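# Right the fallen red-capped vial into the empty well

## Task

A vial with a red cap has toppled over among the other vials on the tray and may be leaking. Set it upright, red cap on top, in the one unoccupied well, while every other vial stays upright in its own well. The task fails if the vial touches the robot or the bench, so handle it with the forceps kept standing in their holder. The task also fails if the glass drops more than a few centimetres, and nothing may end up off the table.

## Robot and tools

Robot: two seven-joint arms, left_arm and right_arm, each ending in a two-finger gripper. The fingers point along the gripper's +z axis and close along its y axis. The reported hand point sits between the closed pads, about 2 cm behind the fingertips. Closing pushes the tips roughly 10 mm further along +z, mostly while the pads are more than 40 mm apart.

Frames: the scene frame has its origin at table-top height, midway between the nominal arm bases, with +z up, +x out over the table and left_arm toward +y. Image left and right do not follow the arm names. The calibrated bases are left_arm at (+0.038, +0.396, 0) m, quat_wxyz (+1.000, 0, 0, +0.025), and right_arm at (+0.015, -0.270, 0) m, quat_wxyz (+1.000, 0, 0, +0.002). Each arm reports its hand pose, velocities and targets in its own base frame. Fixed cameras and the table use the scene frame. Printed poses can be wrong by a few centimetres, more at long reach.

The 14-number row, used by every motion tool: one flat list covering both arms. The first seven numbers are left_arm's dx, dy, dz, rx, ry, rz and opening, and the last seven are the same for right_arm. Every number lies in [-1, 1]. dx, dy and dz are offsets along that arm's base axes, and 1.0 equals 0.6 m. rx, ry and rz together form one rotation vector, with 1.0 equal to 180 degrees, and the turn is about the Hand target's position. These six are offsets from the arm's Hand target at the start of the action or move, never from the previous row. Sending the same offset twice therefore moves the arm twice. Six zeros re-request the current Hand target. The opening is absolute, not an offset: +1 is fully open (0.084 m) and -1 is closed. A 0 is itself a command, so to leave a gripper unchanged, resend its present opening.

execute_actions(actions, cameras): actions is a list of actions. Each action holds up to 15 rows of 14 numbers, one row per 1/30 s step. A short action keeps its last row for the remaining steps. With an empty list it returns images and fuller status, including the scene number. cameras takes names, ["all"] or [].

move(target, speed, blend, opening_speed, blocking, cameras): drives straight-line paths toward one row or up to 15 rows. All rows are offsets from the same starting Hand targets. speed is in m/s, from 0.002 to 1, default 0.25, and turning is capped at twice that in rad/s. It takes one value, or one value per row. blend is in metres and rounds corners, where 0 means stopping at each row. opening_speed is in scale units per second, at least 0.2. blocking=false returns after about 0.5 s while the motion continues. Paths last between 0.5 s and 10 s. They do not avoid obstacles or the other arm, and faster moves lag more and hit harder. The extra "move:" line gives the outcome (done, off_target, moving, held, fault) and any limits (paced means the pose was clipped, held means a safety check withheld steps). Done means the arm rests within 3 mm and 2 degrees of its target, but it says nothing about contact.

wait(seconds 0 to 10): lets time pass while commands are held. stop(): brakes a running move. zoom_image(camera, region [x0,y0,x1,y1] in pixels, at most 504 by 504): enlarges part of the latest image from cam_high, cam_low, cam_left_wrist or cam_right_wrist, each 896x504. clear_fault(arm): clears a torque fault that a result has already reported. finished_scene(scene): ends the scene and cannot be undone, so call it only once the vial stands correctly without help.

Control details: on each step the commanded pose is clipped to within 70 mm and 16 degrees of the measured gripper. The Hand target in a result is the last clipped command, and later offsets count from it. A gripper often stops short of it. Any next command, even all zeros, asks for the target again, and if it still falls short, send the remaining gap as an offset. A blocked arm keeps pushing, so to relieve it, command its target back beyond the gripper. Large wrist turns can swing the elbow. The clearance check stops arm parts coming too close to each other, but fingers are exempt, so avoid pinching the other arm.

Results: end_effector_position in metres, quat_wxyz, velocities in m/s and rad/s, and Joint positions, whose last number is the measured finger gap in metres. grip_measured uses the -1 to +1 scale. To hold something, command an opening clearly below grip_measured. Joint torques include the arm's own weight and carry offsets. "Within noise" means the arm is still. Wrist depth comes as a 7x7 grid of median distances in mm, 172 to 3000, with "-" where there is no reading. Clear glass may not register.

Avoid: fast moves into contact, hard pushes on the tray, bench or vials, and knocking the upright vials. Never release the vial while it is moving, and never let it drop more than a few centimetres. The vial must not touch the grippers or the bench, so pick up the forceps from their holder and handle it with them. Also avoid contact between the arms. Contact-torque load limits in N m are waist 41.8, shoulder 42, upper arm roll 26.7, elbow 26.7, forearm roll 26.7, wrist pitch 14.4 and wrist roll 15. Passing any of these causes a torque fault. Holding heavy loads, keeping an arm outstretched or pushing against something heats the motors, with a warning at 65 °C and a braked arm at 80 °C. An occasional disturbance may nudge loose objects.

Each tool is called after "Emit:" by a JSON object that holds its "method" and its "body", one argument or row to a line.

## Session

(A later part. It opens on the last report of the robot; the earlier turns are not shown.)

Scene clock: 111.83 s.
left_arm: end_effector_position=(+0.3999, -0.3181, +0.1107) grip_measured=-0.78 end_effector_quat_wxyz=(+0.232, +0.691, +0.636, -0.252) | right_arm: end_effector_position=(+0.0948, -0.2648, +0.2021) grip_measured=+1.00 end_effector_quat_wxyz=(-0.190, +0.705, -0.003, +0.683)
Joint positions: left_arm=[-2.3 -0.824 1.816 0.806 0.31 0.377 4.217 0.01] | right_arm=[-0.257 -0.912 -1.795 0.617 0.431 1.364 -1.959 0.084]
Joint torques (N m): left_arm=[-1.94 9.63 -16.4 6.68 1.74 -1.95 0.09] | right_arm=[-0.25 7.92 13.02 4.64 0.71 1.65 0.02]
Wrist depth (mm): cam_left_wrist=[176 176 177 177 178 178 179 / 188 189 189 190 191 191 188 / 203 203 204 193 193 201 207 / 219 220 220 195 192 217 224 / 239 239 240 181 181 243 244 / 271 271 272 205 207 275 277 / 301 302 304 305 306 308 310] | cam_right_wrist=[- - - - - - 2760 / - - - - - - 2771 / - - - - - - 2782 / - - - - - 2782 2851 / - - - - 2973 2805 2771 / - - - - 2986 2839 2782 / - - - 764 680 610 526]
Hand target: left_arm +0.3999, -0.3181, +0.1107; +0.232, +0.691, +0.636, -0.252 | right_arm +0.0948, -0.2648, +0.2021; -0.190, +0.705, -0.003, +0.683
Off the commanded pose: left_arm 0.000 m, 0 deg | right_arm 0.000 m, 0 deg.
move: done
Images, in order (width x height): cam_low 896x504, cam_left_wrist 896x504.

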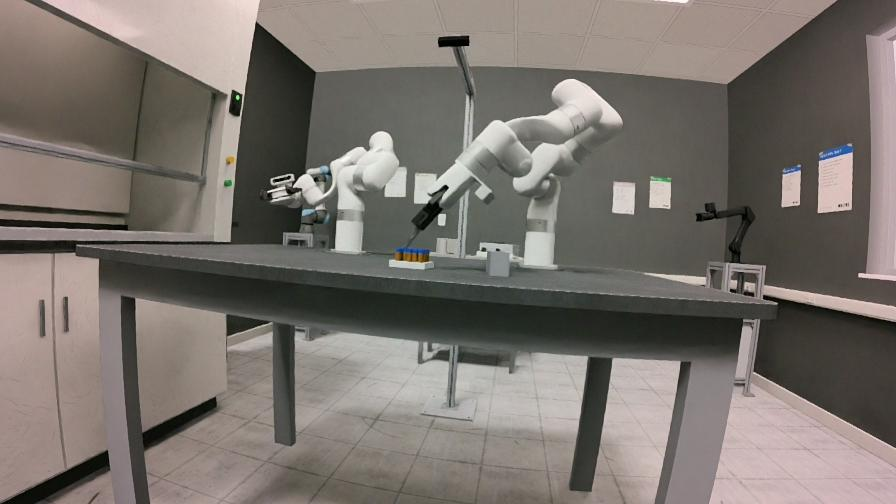

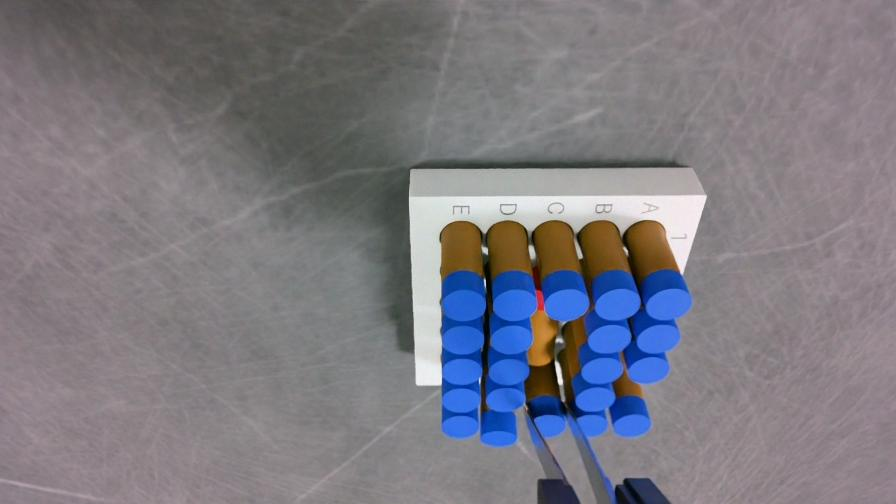

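Emit:
{"method": "move", "body": {
  "target": [
    [0,0,0,0,0,0,-0.725,0,0,0,0,0,0,1],
    [0.0012,0.018,0.022,0,0,0,-0.725,0,0,0,0,0,0,1],
    [0.005,0.05,0.13,0,0,0,-0.725,0,0,0,0,0,0,1]
  ],
  "speed": [0.03,0.03,0.08],
  "opening_speed": 0.2,
  "cameras": ["cam_left_wrist","cam_low"]
}}

Emit:
{"method": "zoom_image", "body": {
  "camera": "cam_left_wrist",
  "region": [400, 60, 700, 360]
}}

Emit:
{"method": "zoom_image", "body": {
  "camera": "cam_low",
  "region": [385, 170, 485, 276]
}}

Scene clock: 122.07 s.
left_arm: end_effector_position=(+0.4029, -0.2881, +0.1887) grip_measured=-0.75 end_effector_quat_wxyz=(+0.232, +0.691, +0.636, -0.252) | right_arm: end_effector_position=(+0.0948, -0.2648, +0.2021) grip_measured=+1.00 end_effector_quat_wxyz=(-0.190, +0.705, -0.003, +0.683)
Joint positions: left_arm=[-2.039 -0.797 1.538 0.825 0.25 0.598 4.204 0.011] | right_arm=[-0.257 -0.912 -1.795 0.617 0.431 1.364 -1.959 0.084]
Joint torques (N m): left_arm=[1.18 7.38 -17.61 8.47 -0.46 -1.36 -0.23] | right_arm=[-0.09 8.12 12.98 4.72 0.73 1.6 0]
Wrist depth (mm): cam_left_wrist=[252 253 254 255 255 256 257 / 276 277 278 272 270 280 281 / 297 297 299 274 273 302 303 / 321 322 324 284 282 327 328 / 350 351 352 344 355 357 358 / 396 385 398 388 391 405 407 / 441 443 445 446 448 451 453] | cam_right_wrist=[- - - - - - 2749 / - - - - - - 2760 / - - - - - - 2749 / - - - - - 2793 2782 / - - - - 2973 2793 2771 / - - - - - 2805 2760 / - - - 765 681 611 526]
Hand target: left_arm +0.4029, -0.2881, +0.1887; +0.232, +0.691, +0.636, -0.252 | right_arm +0.0948, -0.2648, +0.2021; -0.190, +0.705, -0.003, +0.683
Off the commanded pose: left_arm 0.000 m, 0 deg | right_arm 0.000 m, 0 deg.
move: done
Images, in order (width x height): cam_low 896x504, cam_left_wrist 896x504.

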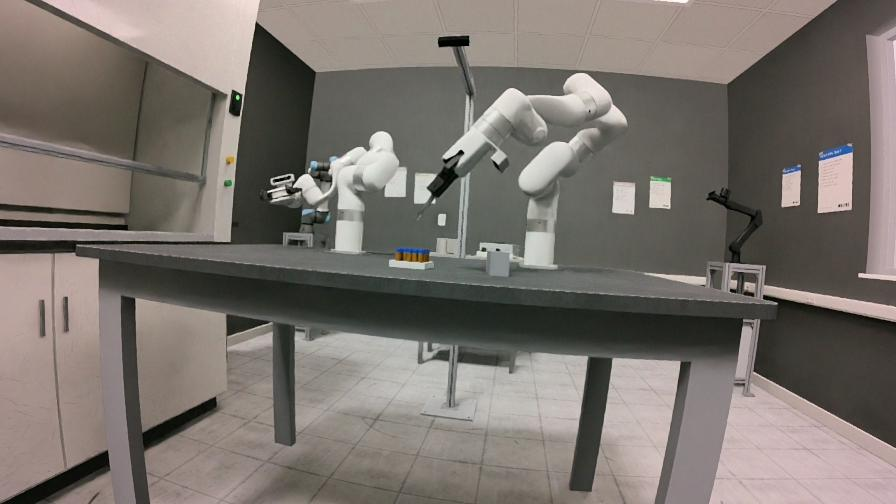

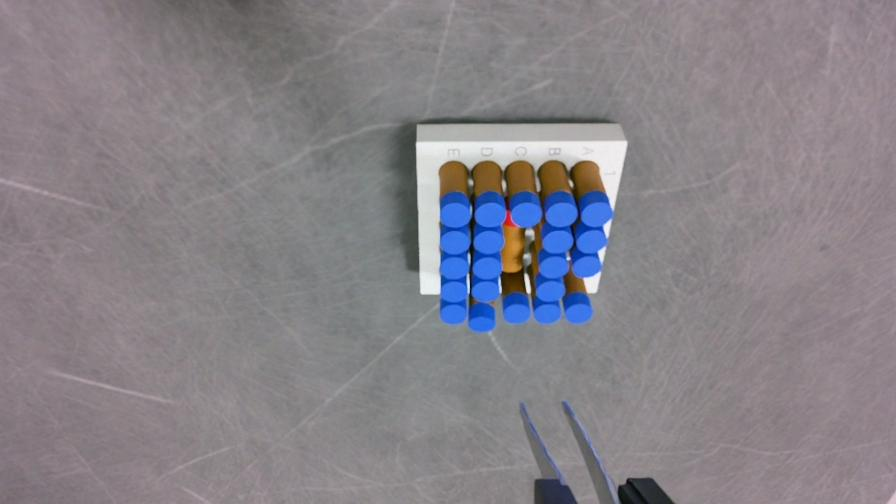

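Scaled by 1.680 from the camera's 896x504 image, which has a finer 1280x720 frame.

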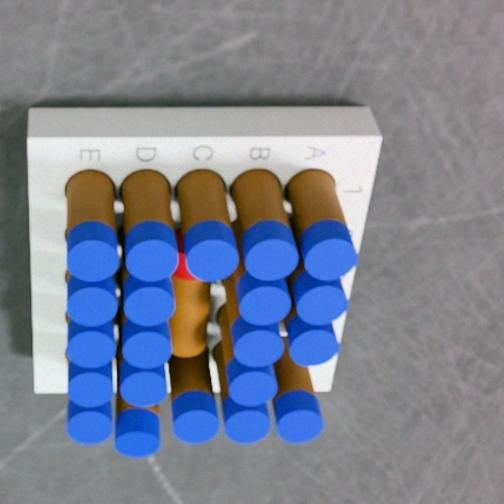

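Scaled by 4.755 from the camera's 896x504 image, which has a finer 1280x720 frame.

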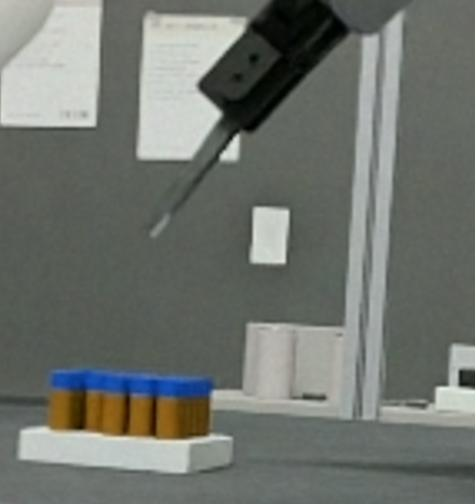

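Emit:
{"method": "move", "body": {
  "target": [-0.022,0.2435,-0.023,0.1361,0.1357,0.5374,-0.76,0,0,0,0,0,0,1],
  "speed": 0.3,
  "opening_speed": 0.2,
  "cameras": ["cam_left_wrist","cam_low"]
}}

Emit:
{"method": "zoom_image", "body": {
  "camera": "cam_left_wrist",
  "region": [450, 254, 700, 504]
}}

Emit:
{"method": "zoom_image", "body": {
  "camera": "cam_low",
  "region": [450, 180, 560, 290]
}}

Scene clock: 168.87 s.
left_arm: end_effector_position=(+0.3897, -0.1420, +0.1749) grip_measured=-0.78 end_effector_quat_wxyz=(+0.083, -0.040, +0.996, +0.003) | right_arm: end_effector_position=(+0.0948, -0.2648, +0.2021) grip_measured=+1.00 end_effector_quat_wxyz=(-0.190, +0.705, -0.003, +0.683)
Joint positions: left_arm=[-1.082 -0.288 0.683 0.686 0.365 0.795 2.413 0.01] | right_arm=[-0.257 -0.912 -1.795 0.617 0.431 1.364 -1.959 0.084]
Joint torques (N m): left_arm=[1.23 -7.45 -4.3 11.72 1.02 -1.57 -0.3] | right_arm=[-0.34 8.06 12.92 4.88 0.83 1.76 0.1]
Wrist depth (mm): cam_left_wrist=[280 281 280 281 282 282 283 / 287 287 287 289 288 288 288 / 292 292 292 292 293 293 294 / 281 295 297 296 296 298 299 / 260 300 303 302 301 303 303 / 267 308 310 308 306 309 311 / 315 316 316 314 315 316 316] | cam_right_wrist=[- - - - - - 2771 / - - - - - - 2782 / - - - - - - 2816 / - - - - - 2839 2771 / - - - - - 2828 2782 / - - - - 2999 2828 2782 / - - - 766 681 613 528]
Hand target: left_arm +0.3897, -0.1420, +0.1749; +0.083, -0.040, +0.996, +0.003 | right_arm +0.0948, -0.2648, +0.2021; -0.190, +0.705, -0.003, +0.683
Off the commanded pose: left_arm 0.000 m, 0 deg | right_arm 0.000 m, 0 deg.
move: done
Images, in order (width x height): cam_low 896x504, cam_left_wrist 896x504.

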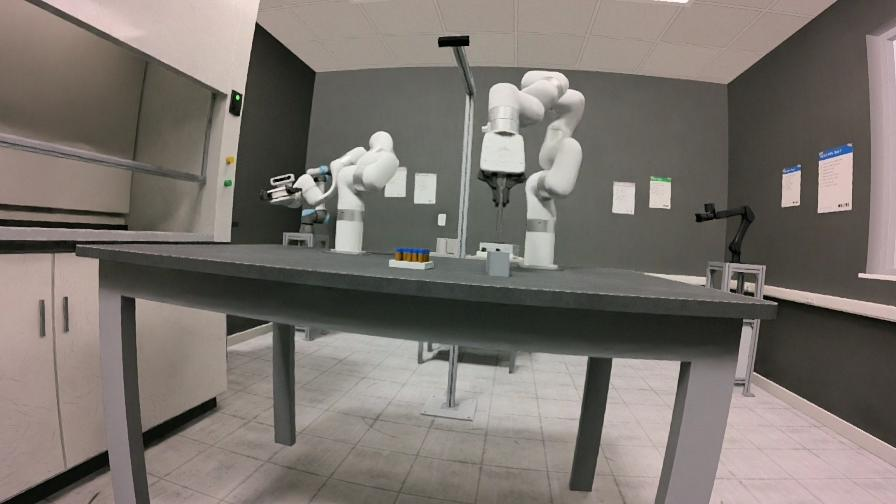

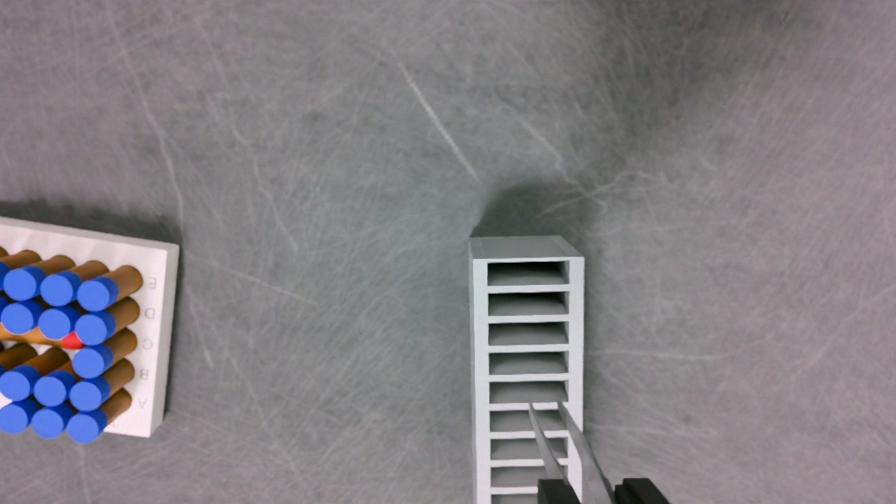

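Scaled by 2.016 from the camera's 896x504 image, which has a finer 1280x720 frame.

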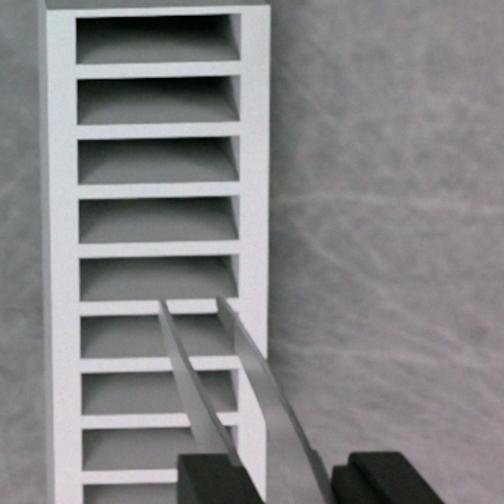

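Scaled by 4.582 from the camera's 896x504 image, which has a finer 1280x720 frame.

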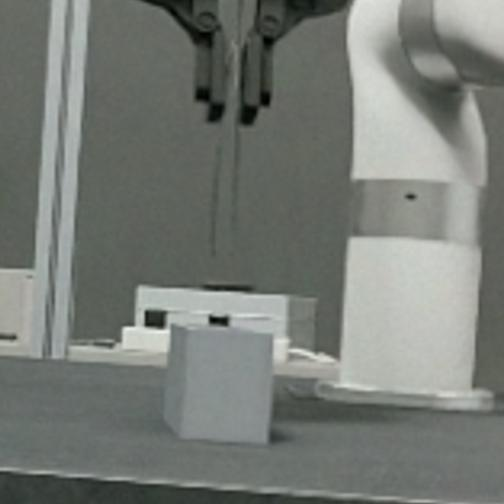

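Emit:
{"method": "move", "body": {
  "target": [
    [0,0,-0.115,0,0,0,-0.76,0,0,0,0,0,0,1],
    [0,0,-0.115,0,0,0,-0.725,0,0,0,0,0,0,1],
    [0,0,-0.115,0.0085,-0.1055,0,-0.725,0,0,0,0,0,0,1]
  ],
  "speed": [0.08,0.08,0.15],
  "opening_speed": 0.3,
  "cameras": ["cam_left_wrist","cam_low"]
}}

Emit:
{"method": "zoom_image", "body": {
  "camera": "cam_low",
  "region": [450, 180, 560, 290]
}}

Scene clock: 180.63 s.
left_arm: end_effector_position=(+0.3897, -0.1420, +0.1059) grip_measured=-0.75 end_effector_quat_wxyz=(+0.247, -0.039, +0.968, +0.010) | right_arm: end_effector_position=(+0.0948, -0.2648, +0.2021) grip_measured=+1.00 end_effector_quat_wxyz=(-0.190, +0.705, -0.003, +0.683)
Joint positions: left_arm=[-0.855 -0.158 0.551 0.454 1.162 0.28 1.687 0.011] | right_arm=[-0.257 -0.912 -1.795 0.617 0.431 1.364 -1.959 0.084]
Joint torques (N m): left_arm=[1.31 -9.33 -1.78 10.22 0.36 -1.72 -0.19] | right_arm=[-0.15 8.03 12.97 4.74 0.92 1.73 0.07]
Wrist depth (mm): cam_left_wrist=[183 183 183 184 184 184 184 / 194 194 195 195 195 196 193 / 203 204 205 205 199 206 206 / 211 216 216 216 175 217 217 / 222 227 228 228 179 229 230 / 232 245 246 237 183 248 248 / 261 262 262 257 201 264 265] | cam_right_wrist=[- - - - - - 2706 / - - - - - - 2738 / - - - - - - 2760 / - - - - - 2793 2793 / - - - - 2986 2816 2816 / - - - - 2999 2874 2760 / - - - 766 680 611 527]
Hand target: left_arm +0.3897, -0.1420, +0.1059; +0.247, -0.039, +0.968, +0.010 | right_arm +0.0948, -0.2648, +0.2021; -0.190, +0.705, -0.003, +0.683
Off the commanded pose: left_arm 0.000 m, 0 deg | right_arm 0.000 m, 0 deg.
move: done
Images, in order (width x height): cam_low 896x504, cam_left_wrist 896x504.

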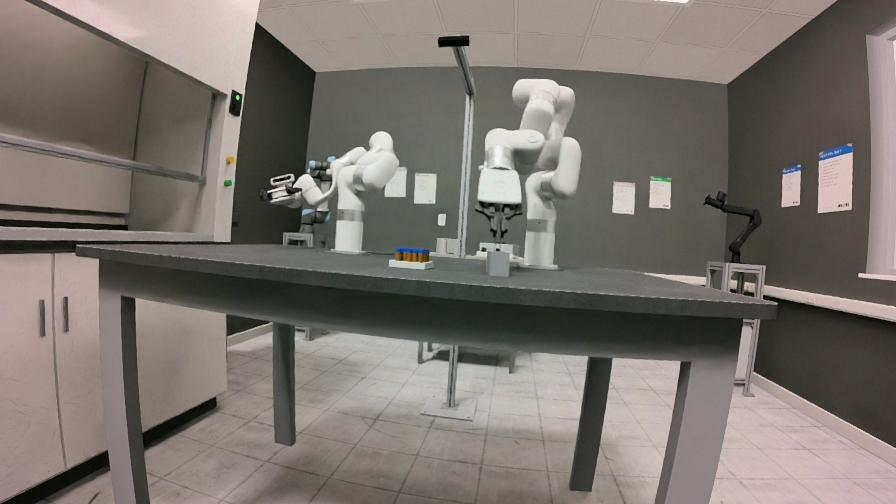

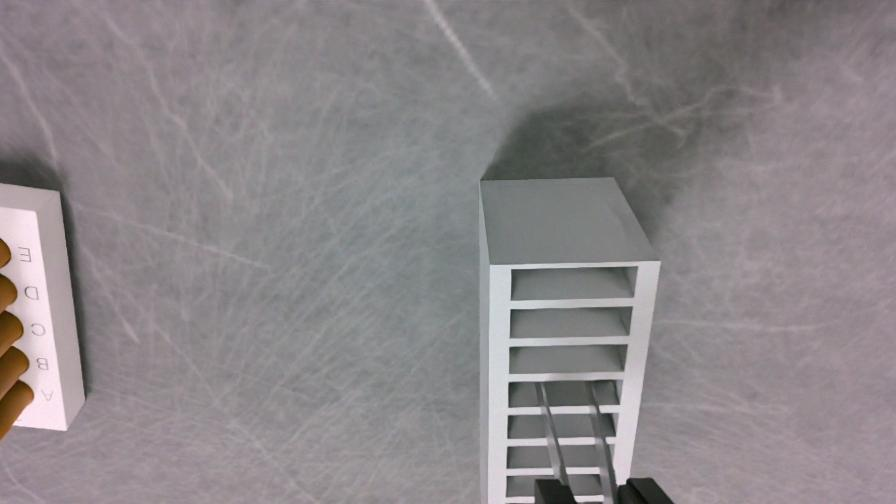

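Scaled by 4.582 from the camera's 896x504 image, which has a finer 1280x720 frame.

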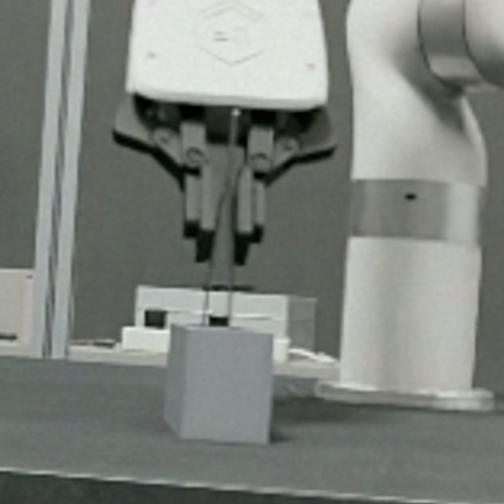

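Emit:
{"method": "move", "body": {
  "target": [
    [0,0,0,0.0096,-0.119,0,-0.725,0,0,0,0,0,0,1],
    [0,0,0,0.0096,-0.119,0,-0.84,0,0,0,0,0,0,1],
    [0,0,0.15,0.0096,-0.119,0,-0.84,0,0,0,0,0,0,1]
  ],
  "speed": [0.15,0.1,0.12],
  "opening_speed": 0.4,
  "cameras": ["cam_left_wrist","cam_low"]
}}

Emit:
{"method": "zoom_image", "body": {
  "camera": "cam_low",
  "region": [450, 160, 570, 290]
}}

Scene clock: 197.27 s.
left_arm: end_effector_position=(+0.3897, -0.1420, +0.1959) grip_measured=-0.86 end_effector_quat_wxyz=(+0.423, -0.036, +0.905, +0.017) | right_arm: end_effector_position=(+0.0948, -0.2648, +0.2021) grip_measured=+1.00 end_effector_quat_wxyz=(-0.190, +0.705, -0.003, +0.683)
Joint positions: left_arm=[-0.81 -0.484 0.378 0.367 1.636 0.532 1.262 0.006] | right_arm=[-0.257 -0.912 -1.795 0.617 0.431 1.364 -1.959 0.084]
Joint torques (N m): left_arm=[-1.92 -6.86 -2.95 11.61 -0.58 -0.36 0.09] | right_arm=[-0.28 8.13 12.89 4.77 0.77 1.63 0.1]
Wrist depth (mm): cam_left_wrist=[235 257 259 253 208 261 263 / 248 290 291 283 245 294 295 / 319 320 322 312 313 326 327 / 356 358 358 347 349 364 366 / 403 403 406 409 410 414 417 / 2381 2465 2501 2538 476 479 480 / 2585 2634 2675 2863 2923 - -] | cam_right_wrist=[- - - - - - 2738 / - - - - - - 2749 / - - - - - - 2782 / - - - - - 2782 2771 / - - - - 2923 2828 2782 / - - - - 2999 2839 2771 / - - - 766 679 611 527]
Hand target: left_arm +0.3897, -0.1420, +0.1959; +0.423, -0.036, +0.905, +0.017 | right_arm +0.0948, -0.2648, +0.2021; -0.190, +0.705, -0.003, +0.683
Off the commanded pose: left_arm 0.000 m, 0 deg | right_arm 0.000 m, 0 deg.
move: done
Images, in order (width x height): cam_low 896x504, cam_left_wrist 896x504.

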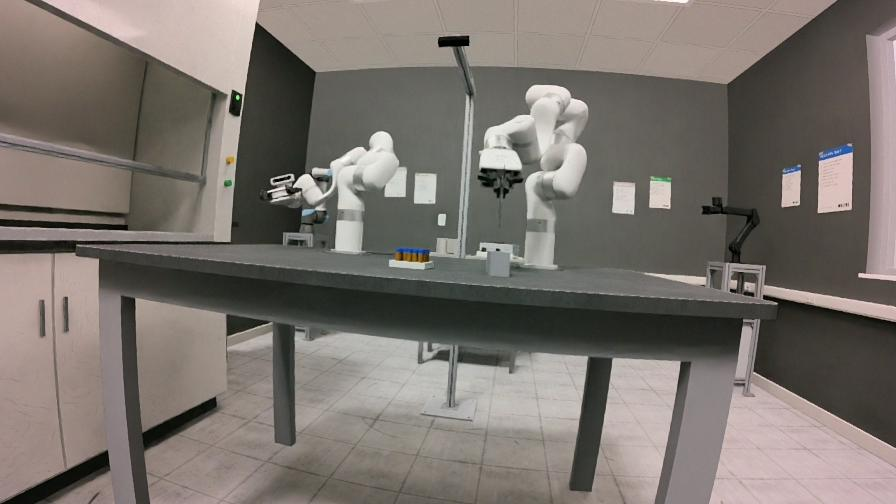

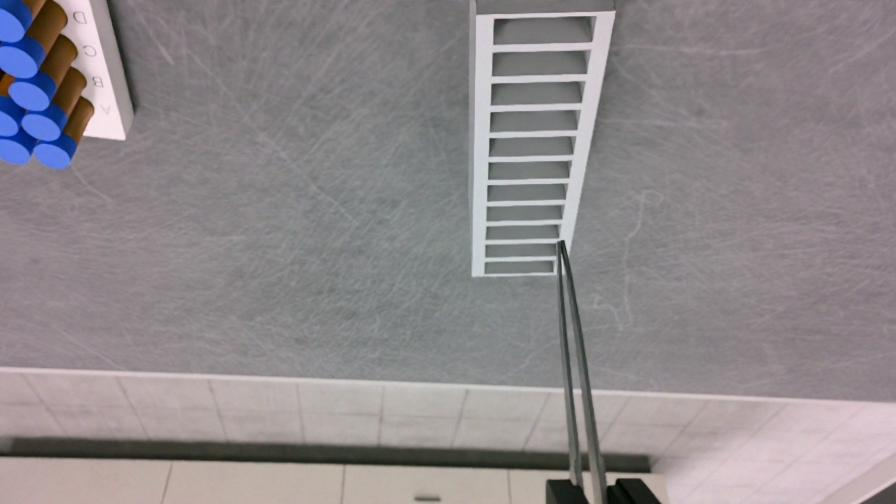

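Scaled by 3.877 from the camera's 896x504 image, which has a finer 1280x720 frame.

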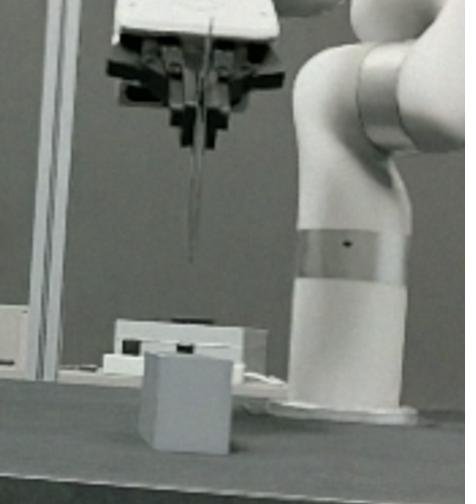

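Emit:
{"method": "move", "body": {
  "target": [
    [0.0173,-0.3002,0.03,-0.0492,-0.0491,-0.5501,-0.82,0,0,0,0,0,0,1],
    [0.0173,-0.3002,-0.0898,-0.0492,-0.0491,-0.5501,-0.735,0,0,0,0,0,0,1]
  ],
  "speed": [0.3,0.12],
  "blend": [0,0],
  "opening_speed": 0.3,
  "cameras": ["cam_left_wrist","cam_low"]
}}

Emit:
{"method": "zoom_image", "body": {
  "camera": "cam_left_wrist",
  "region": [400, 100, 700, 400]
}}

Emit:
{"method": "zoom_image", "body": {
  "camera": "cam_low",
  "region": [385, 200, 465, 280]
}}

Scene clock: 237.23 s.
left_arm: end_effector_position=(+0.4001, -0.3221, +0.1420) grip_measured=-0.76 end_effector_quat_wxyz=(+0.344, +0.634, +0.583, -0.374) | right_arm: end_effector_position=(+0.0948, -0.2648, +0.2021) grip_measured=+1.00 end_effector_quat_wxyz=(-0.190, +0.705, -0.003, +0.683)
Joint positions: left_arm=[-2.481 -1.254 1.78 1.377 3.375 -0.624 1.296 0.011] | right_arm=[-0.257 -0.912 -1.795 0.617 0.431 1.364 -1.959 0.084]
Joint torques (N m): left_arm=[-1.97 16.27 -21.14 3.65 -1.93 -0.31 0.17] | right_arm=[0.11 8.4 13.04 4.66 0.85 1.78 0.1]
Wrist depth (mm): cam_left_wrist=[192 192 193 175 176 188 196 / 224 225 217 - - 220 230 / 257 259 261 188 197 264 266 / 302 305 306 326 311 311 314 / 366 368 371 374 377 381 383 / 505 514 474 478 527 536 541 / 719 727 738 751 763 776 1327] | cam_right_wrist=[- - - - - - 2727 / - - - - - - 2793 / - - - - - - 2805 / - - - - - 2805 2805 / - - - - 2973 2839 2793 / - - - - - 2828 2760 / - - - 765 681 613 525]
Hand target: left_arm +0.4001, -0.3221, +0.1420; +0.344, +0.634, +0.583, -0.374 | right_arm +0.0948, -0.2648, +0.2021; -0.190, +0.705, -0.003, +0.683
Off the commanded pose: left_arm 0.000 m, 0 deg | right_arm 0.000 m, 0 deg.
move: done
Images, in order (width x height): cam_low 896x504, cam_left_wrist 896x504.

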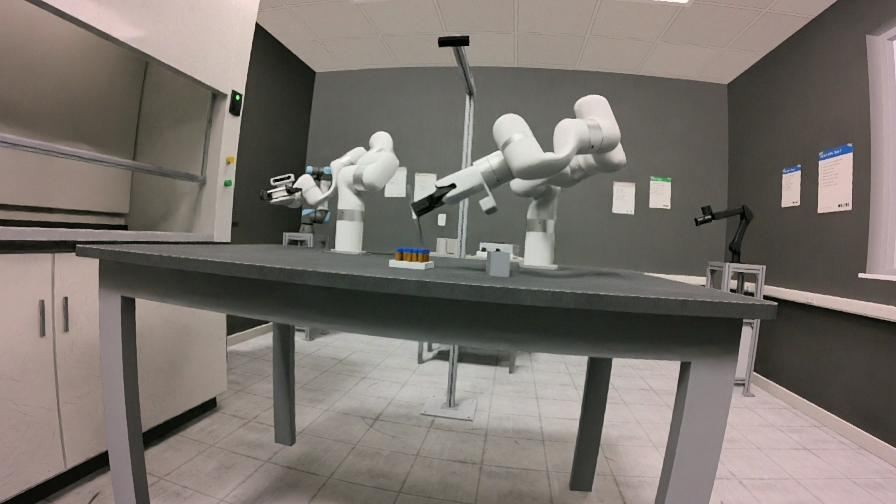

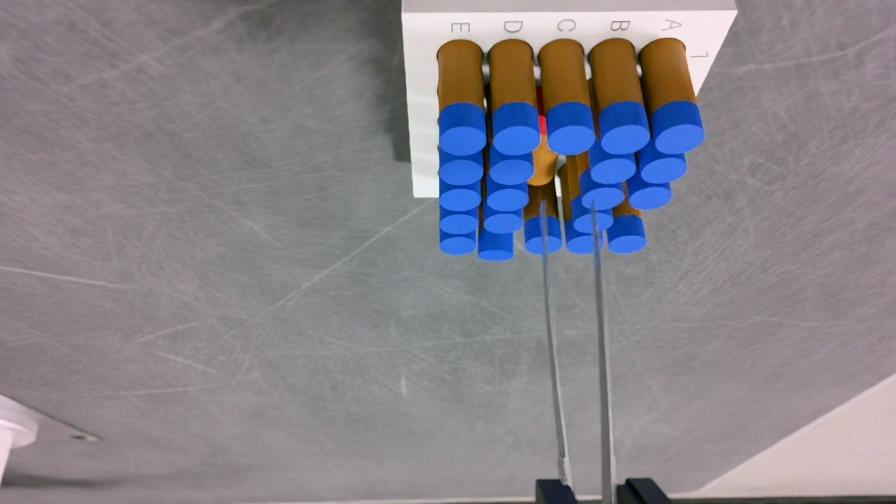

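Scaled by 1.680 from the camera's 896x504 image, which has a finer 1280x720 frame.

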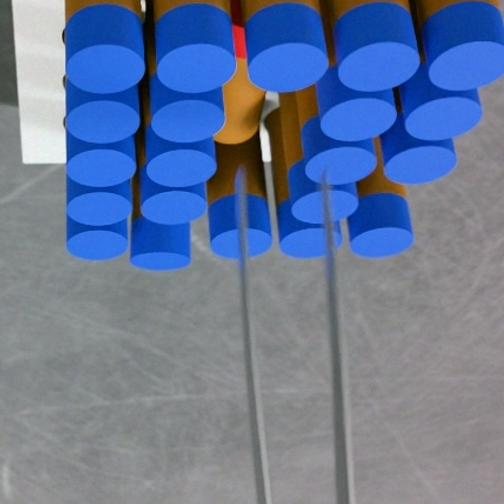

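Scaled by 6.300 from the camera's 896x504 image, which has a finer 1280x720 frame.

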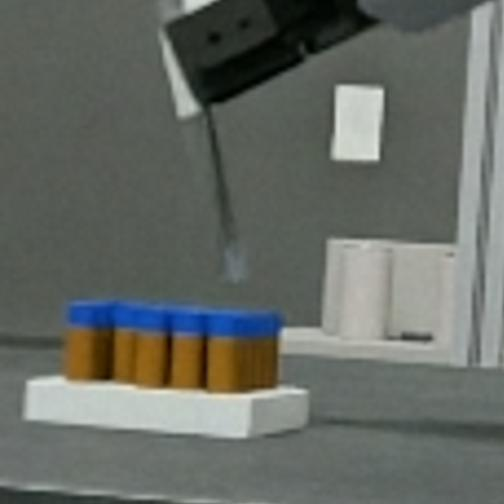

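Emit:
{"method": "move", "body": {
  "target": [
    [0,0.01,0.06,0,0,0,-0.80,0,0,0,0,0,0,1],
    [-0.0175,0.3002,0.02,-0.0447,-0.0446,0.5505,-0.80,0,0,0,0,0,0,1]
  ],
  "speed": 0.3,
  "blend": [0.02,0],
  "opening_speed": 0.3,
  "cameras": ["cam_left_wrist","cam_low"]
}}

Emit:
{"method": "zoom_image", "body": {
  "camera": "cam_left_wrist",
  "region": [450, 0, 700, 250]
}}

Emit:
{"method": "zoom_image", "body": {
  "camera": "cam_low",
  "region": [450, 180, 560, 290]
}}

Emit:
{"method": "zoom_image", "body": {
  "camera": "cam_low",
  "region": [380, 230, 460, 280]
}}

Scene clock: 261.73 s.
left_arm: end_effector_position=(+0.3913, -0.1727, +0.1580) grip_measured=-0.82 end_effector_quat_wxyz=(+0.567, +0.104, +0.815, -0.058) | right_arm: end_effector_position=(+0.0948, -0.2648, +0.2021) grip_measured=+1.00 end_effector_quat_wxyz=(-0.190, +0.705, -0.003, +0.683)
Joint positions: left_arm=[-1.611 -0.815 1.314 0.21 2.695 1.002 0.999 0.008] | right_arm=[-0.257 -0.912 -1.795 0.617 0.431 1.364 -1.959 0.084]
Joint torques (N m): left_arm=[1.15 1.44 -9.67 6.73 1.73 0.09 0.15] | right_arm=[-0.22 7.89 12.85 4.84 0.78 1.76 0.07]
Wrist depth (mm): cam_left_wrist=[190 215 218 220 - - 229 / 196 238 267 270 - 191 269 / 223 299 323 328 331 235 347 / 390 398 407 417 426 2595 2547 / 2782 - 2886 2816 2696 2566 2483 / - - 2782 2706 2604 2538 2448 / 2960 - - - - - 2999] | cam_right_wrist=[- - - - - - 2738 / - - - - - - 2749 / - - - - - - 2828 / - - - - - 2782 2771 / - - - - 2986 2839 2771 / - - - - 2973 2839 2760 / - - - 764 678 612 527]
Hand target: left_arm +0.3913, -0.1727, +0.1580; +0.567, +0.104, +0.815, -0.058 (not the last commanded pose) | right_arm +0.0948, -0.2648, +0.2021; -0.190, +0.705, -0.003, +0.683
Off the commanded pose: left_arm 0.031 m, 18 deg | right_arm 0.000 m, 0 deg.
move: held (left_arm; a check stopped the path); path passed 1 of 2 targets; blend cut to 0.0182 m at target 1; limits=held
pose unreachable (left arm): on one or more control steps of this call, first in action 0 (counted from 0), this arm could not follow its commanded pose, so it was not sent that pose on those steps. It may still have moved: this result reports where it is.
cause: moving toward the commanded pose would bring two parts of the arm too close to each other (joints 3 (upper arm roll) to 5 (forearm roll) lie between them).
Images, in order (width x height): cam_low 896x504, cam_left_wrist 896x504.

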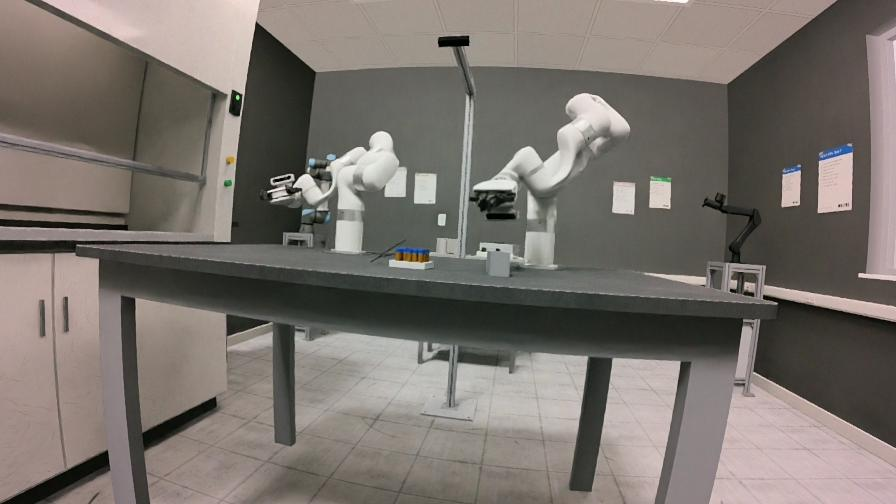

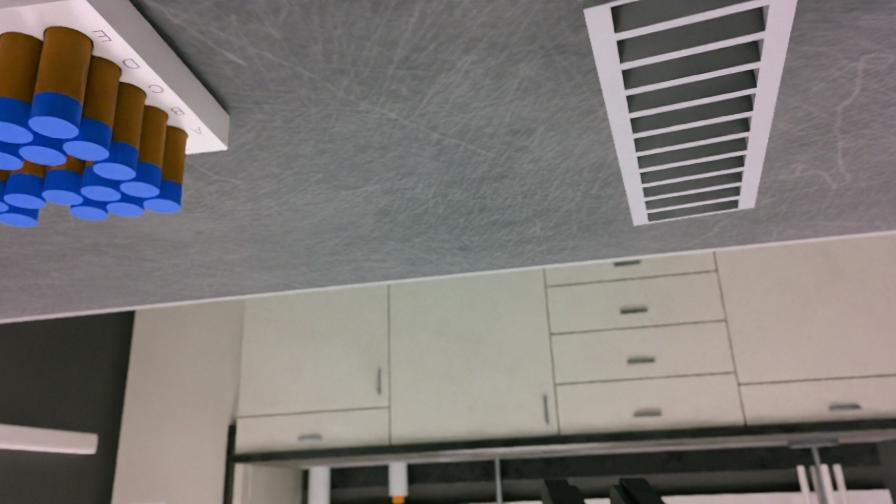

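Scaled by 2.016 from the camera's 896x504 image, which has a finer 1280x720 frame.

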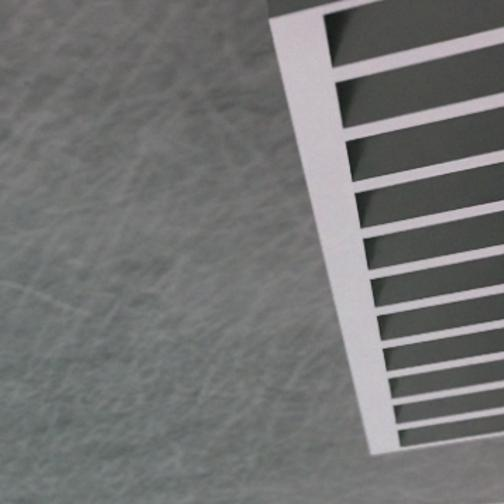

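Scaled by 4.582 from the camera's 896x504 image, which has a finer 1280x720 frame.

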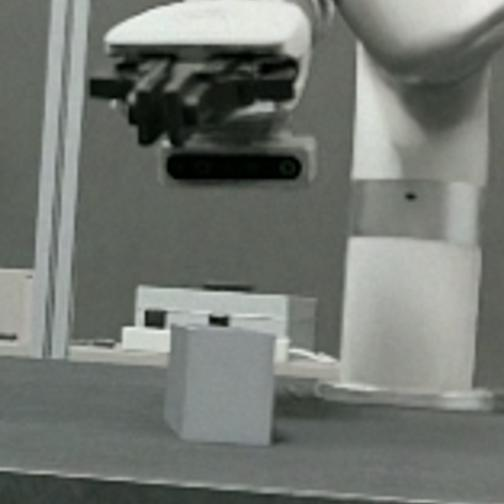

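Scaled by 6.300 from the camera's 896x504 image, which has a finer 1280x720 frame.

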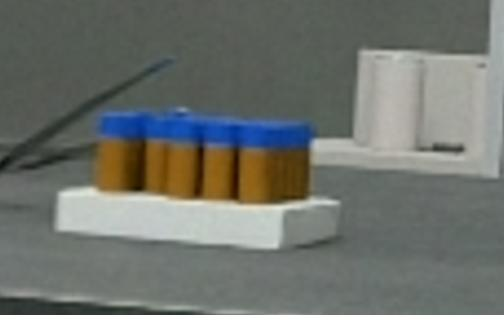

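Emit:
{"method": "move", "body": {
  "target": [0.181,-0.0455,0.2,0.0824,0.3772,0.0077,1,0,0,0,0,0,0,1],
  "speed": 0.3,
  "cameras": ["cam_left_wrist","cam_low","cam_high"]
}}

Emit:
{"method": "zoom_image", "body": {
  "camera": "cam_left_wrist",
  "region": [60, 80, 380, 400]
}}

Emit:
{"method": "zoom_image", "body": {
  "camera": "cam_low",
  "region": [360, 230, 450, 280]
}}

Scene clock: 272.33 s.
left_arm: end_effector_position=(+0.4999, -0.2000, +0.2780) grip_measured=+1.00 end_effector_quat_wxyz=(+0.000, +0.113, +0.994, +0.000) | right_arm: end_effector_position=(+0.0948, -0.2648, +0.2021) grip_measured=+1.00 end_effector_quat_wxyz=(-0.190, +0.705, -0.003, +0.683)
Joint positions: left_arm=[-2.461 -0.67 1.67 1.557 0.667 1.499 2.547 0.084] | right_arm=[-0.257 -0.912 -1.795 0.617 0.431 1.364 -1.959 0.084]
Joint torques (N m): left_arm=[-2.12 12.98 -14.75 9.88 0.08 -1.33 0.23] | right_arm=[0.04 7.94 12.79 4.85 0.87 1.73 0.02]
Wrist depth (mm): cam_left_wrist=[406 407 406 407 406 408 408 / 408 408 407 408 407 409 407 / 408 395 407 409 404 408 408 / 409 368 408 408 405 408 409 / 409 408 409 408 410 409 410 / 410 409 409 411 410 410 409 / 412 410 411 410 410 411 412] | cam_right_wrist=[- - - - - - 2760 / - - - - - - 2749 / - - - - - - 2793 / - - - - - 2771 2816 / - - - - 2948 2816 2793 / - - - - 2973 2839 2793 / - - - 764 679 611 527]
Hand target: left_arm +0.4999, -0.2000, +0.2780; +0.000, +0.113, +0.994, +0.000 | right_arm +0.0948, -0.2648, +0.2021; -0.190, +0.705, -0.003, +0.683
Off the commanded pose: left_arm 0.000 m, 0 deg | right_arm 0.000 m, 0 deg.
move: done
Images, in order (width x height): cam_high 896x504, cam_low 896x504, cam_left_wrist 896x504.

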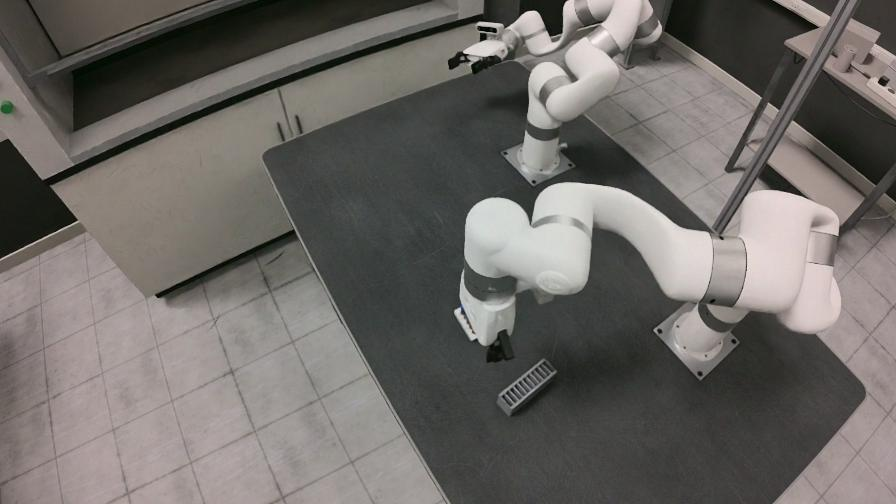

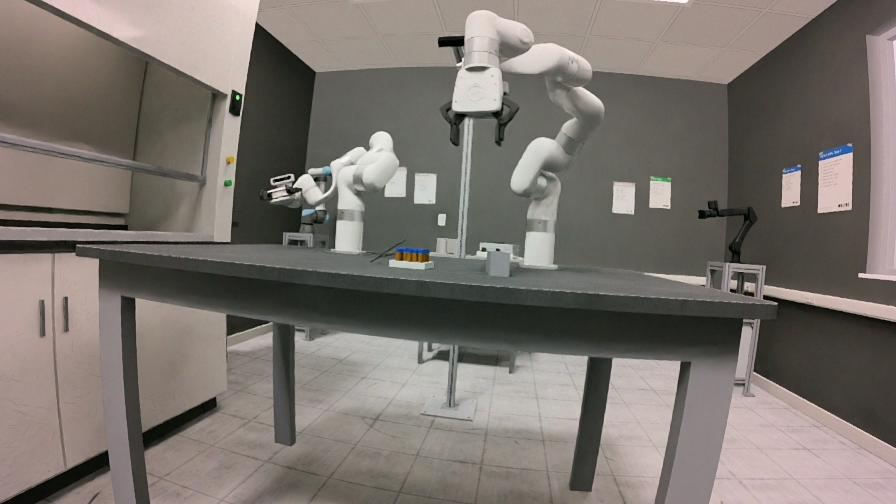

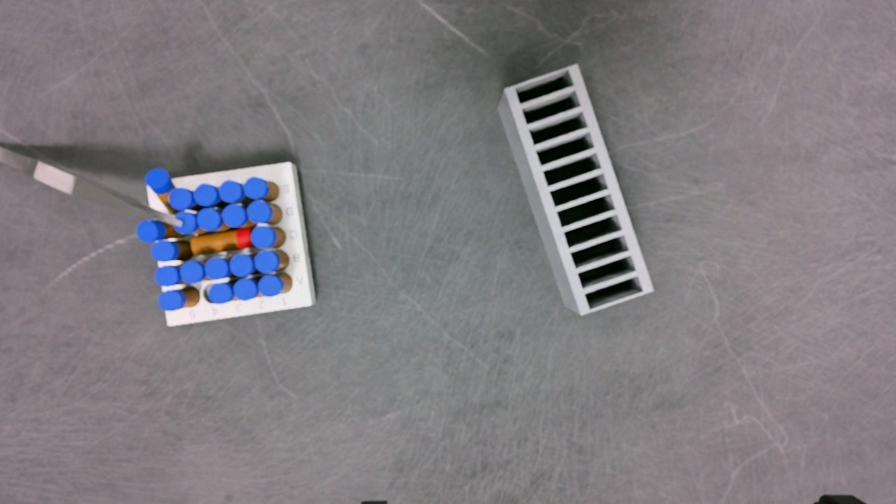

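Scaled by 1.575 from the camera's 896x504 image, which has a finer 1280x720 frame.

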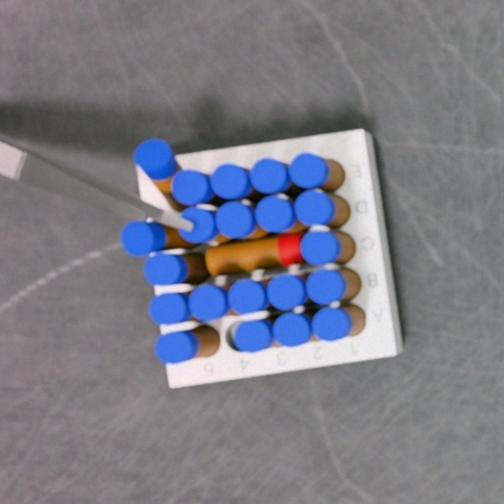

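Scaled by 5.600 from the camera's 896x504 image, which has a finer 1280x720 frame.

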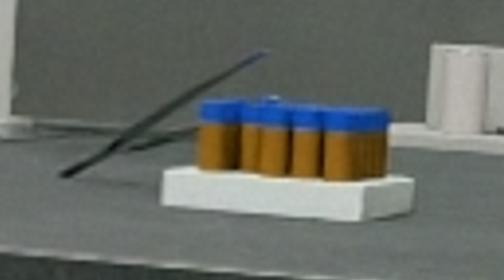

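Emit:
{"method": "move", "body": {
  "target": [-0.058,-0.27,-0.12,0,0,0,1,0,0,0,0,0,0,1],
  "speed": 0.25,
  "cameras": ["cam_left_wrist"]
}}

Emit:
{"method": "zoom_image", "body": {
  "camera": "cam_left_wrist",
  "region": [300, 150, 500, 350]
}}

Scene clock: 290.63 s.
left_arm: end_effector_position=(+0.4651, -0.3620, +0.2060) grip_measured=+1.00 end_effector_quat_wxyz=(+0.000, +0.113, +0.994, +0.000) | right_arm: end_effector_position=(+0.0948, -0.2648, +0.2021) grip_measured=+1.00 end_effector_quat_wxyz=(-0.190, +0.705, -0.003, +0.683)
Joint positions: left_arm=[-2.951 -0.812 1.872 1.653 0.777 1.411 2.257 0.084] | right_arm=[-0.257 -0.912 -1.795 0.617 0.431 1.364 -1.959 0.084]
Joint torques (N m): left_arm=[-2.19 18.12 -16.3 9.17 1.06 -1.28 -0.11] | right_arm=[0.01 7.85 12.94 4.82 0.75 1.72 0]
Wrist depth (mm): cam_left_wrist=[334 335 335 335 335 335 335 / 335 335 335 335 335 335 335 / 336 335 336 303 320 336 336 / 336 335 336 322 322 336 337 / 336 337 336 336 336 336 337 / 336 337 337 337 337 337 336 / 336 338 337 337 337 337 338] | cam_right_wrist=[- - - - - - 2717 / - - - - - - 2782 / - - - - - - 2771 / - - - - - 2782 2805 / 668 - - - 2960 2828 2782 / 693 - - - - 2828 2738 / - - - 764 683 611 527]
Hand target: left_arm +0.4651, -0.3620, +0.2060; +0.000, +0.113, +0.994, +0.000 | right_arm +0.0948, -0.2648, +0.2021; -0.190, +0.705, -0.003, +0.683
Off the commanded pose: left_arm 0.000 m, 0 deg | right_arm 0.000 m, 0 deg.
move: done
Images, in order (width x height): cam_left_wrist 896x504.

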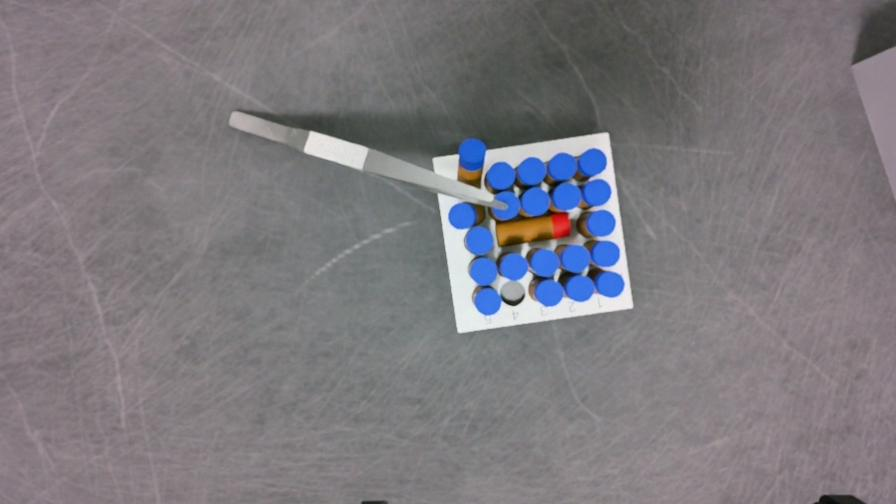

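Scaled by 2.520 from the camera's 896x504 image, which has a finer 1280x720 frame.

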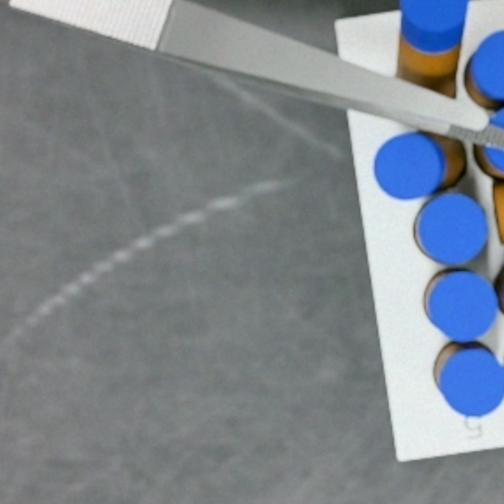

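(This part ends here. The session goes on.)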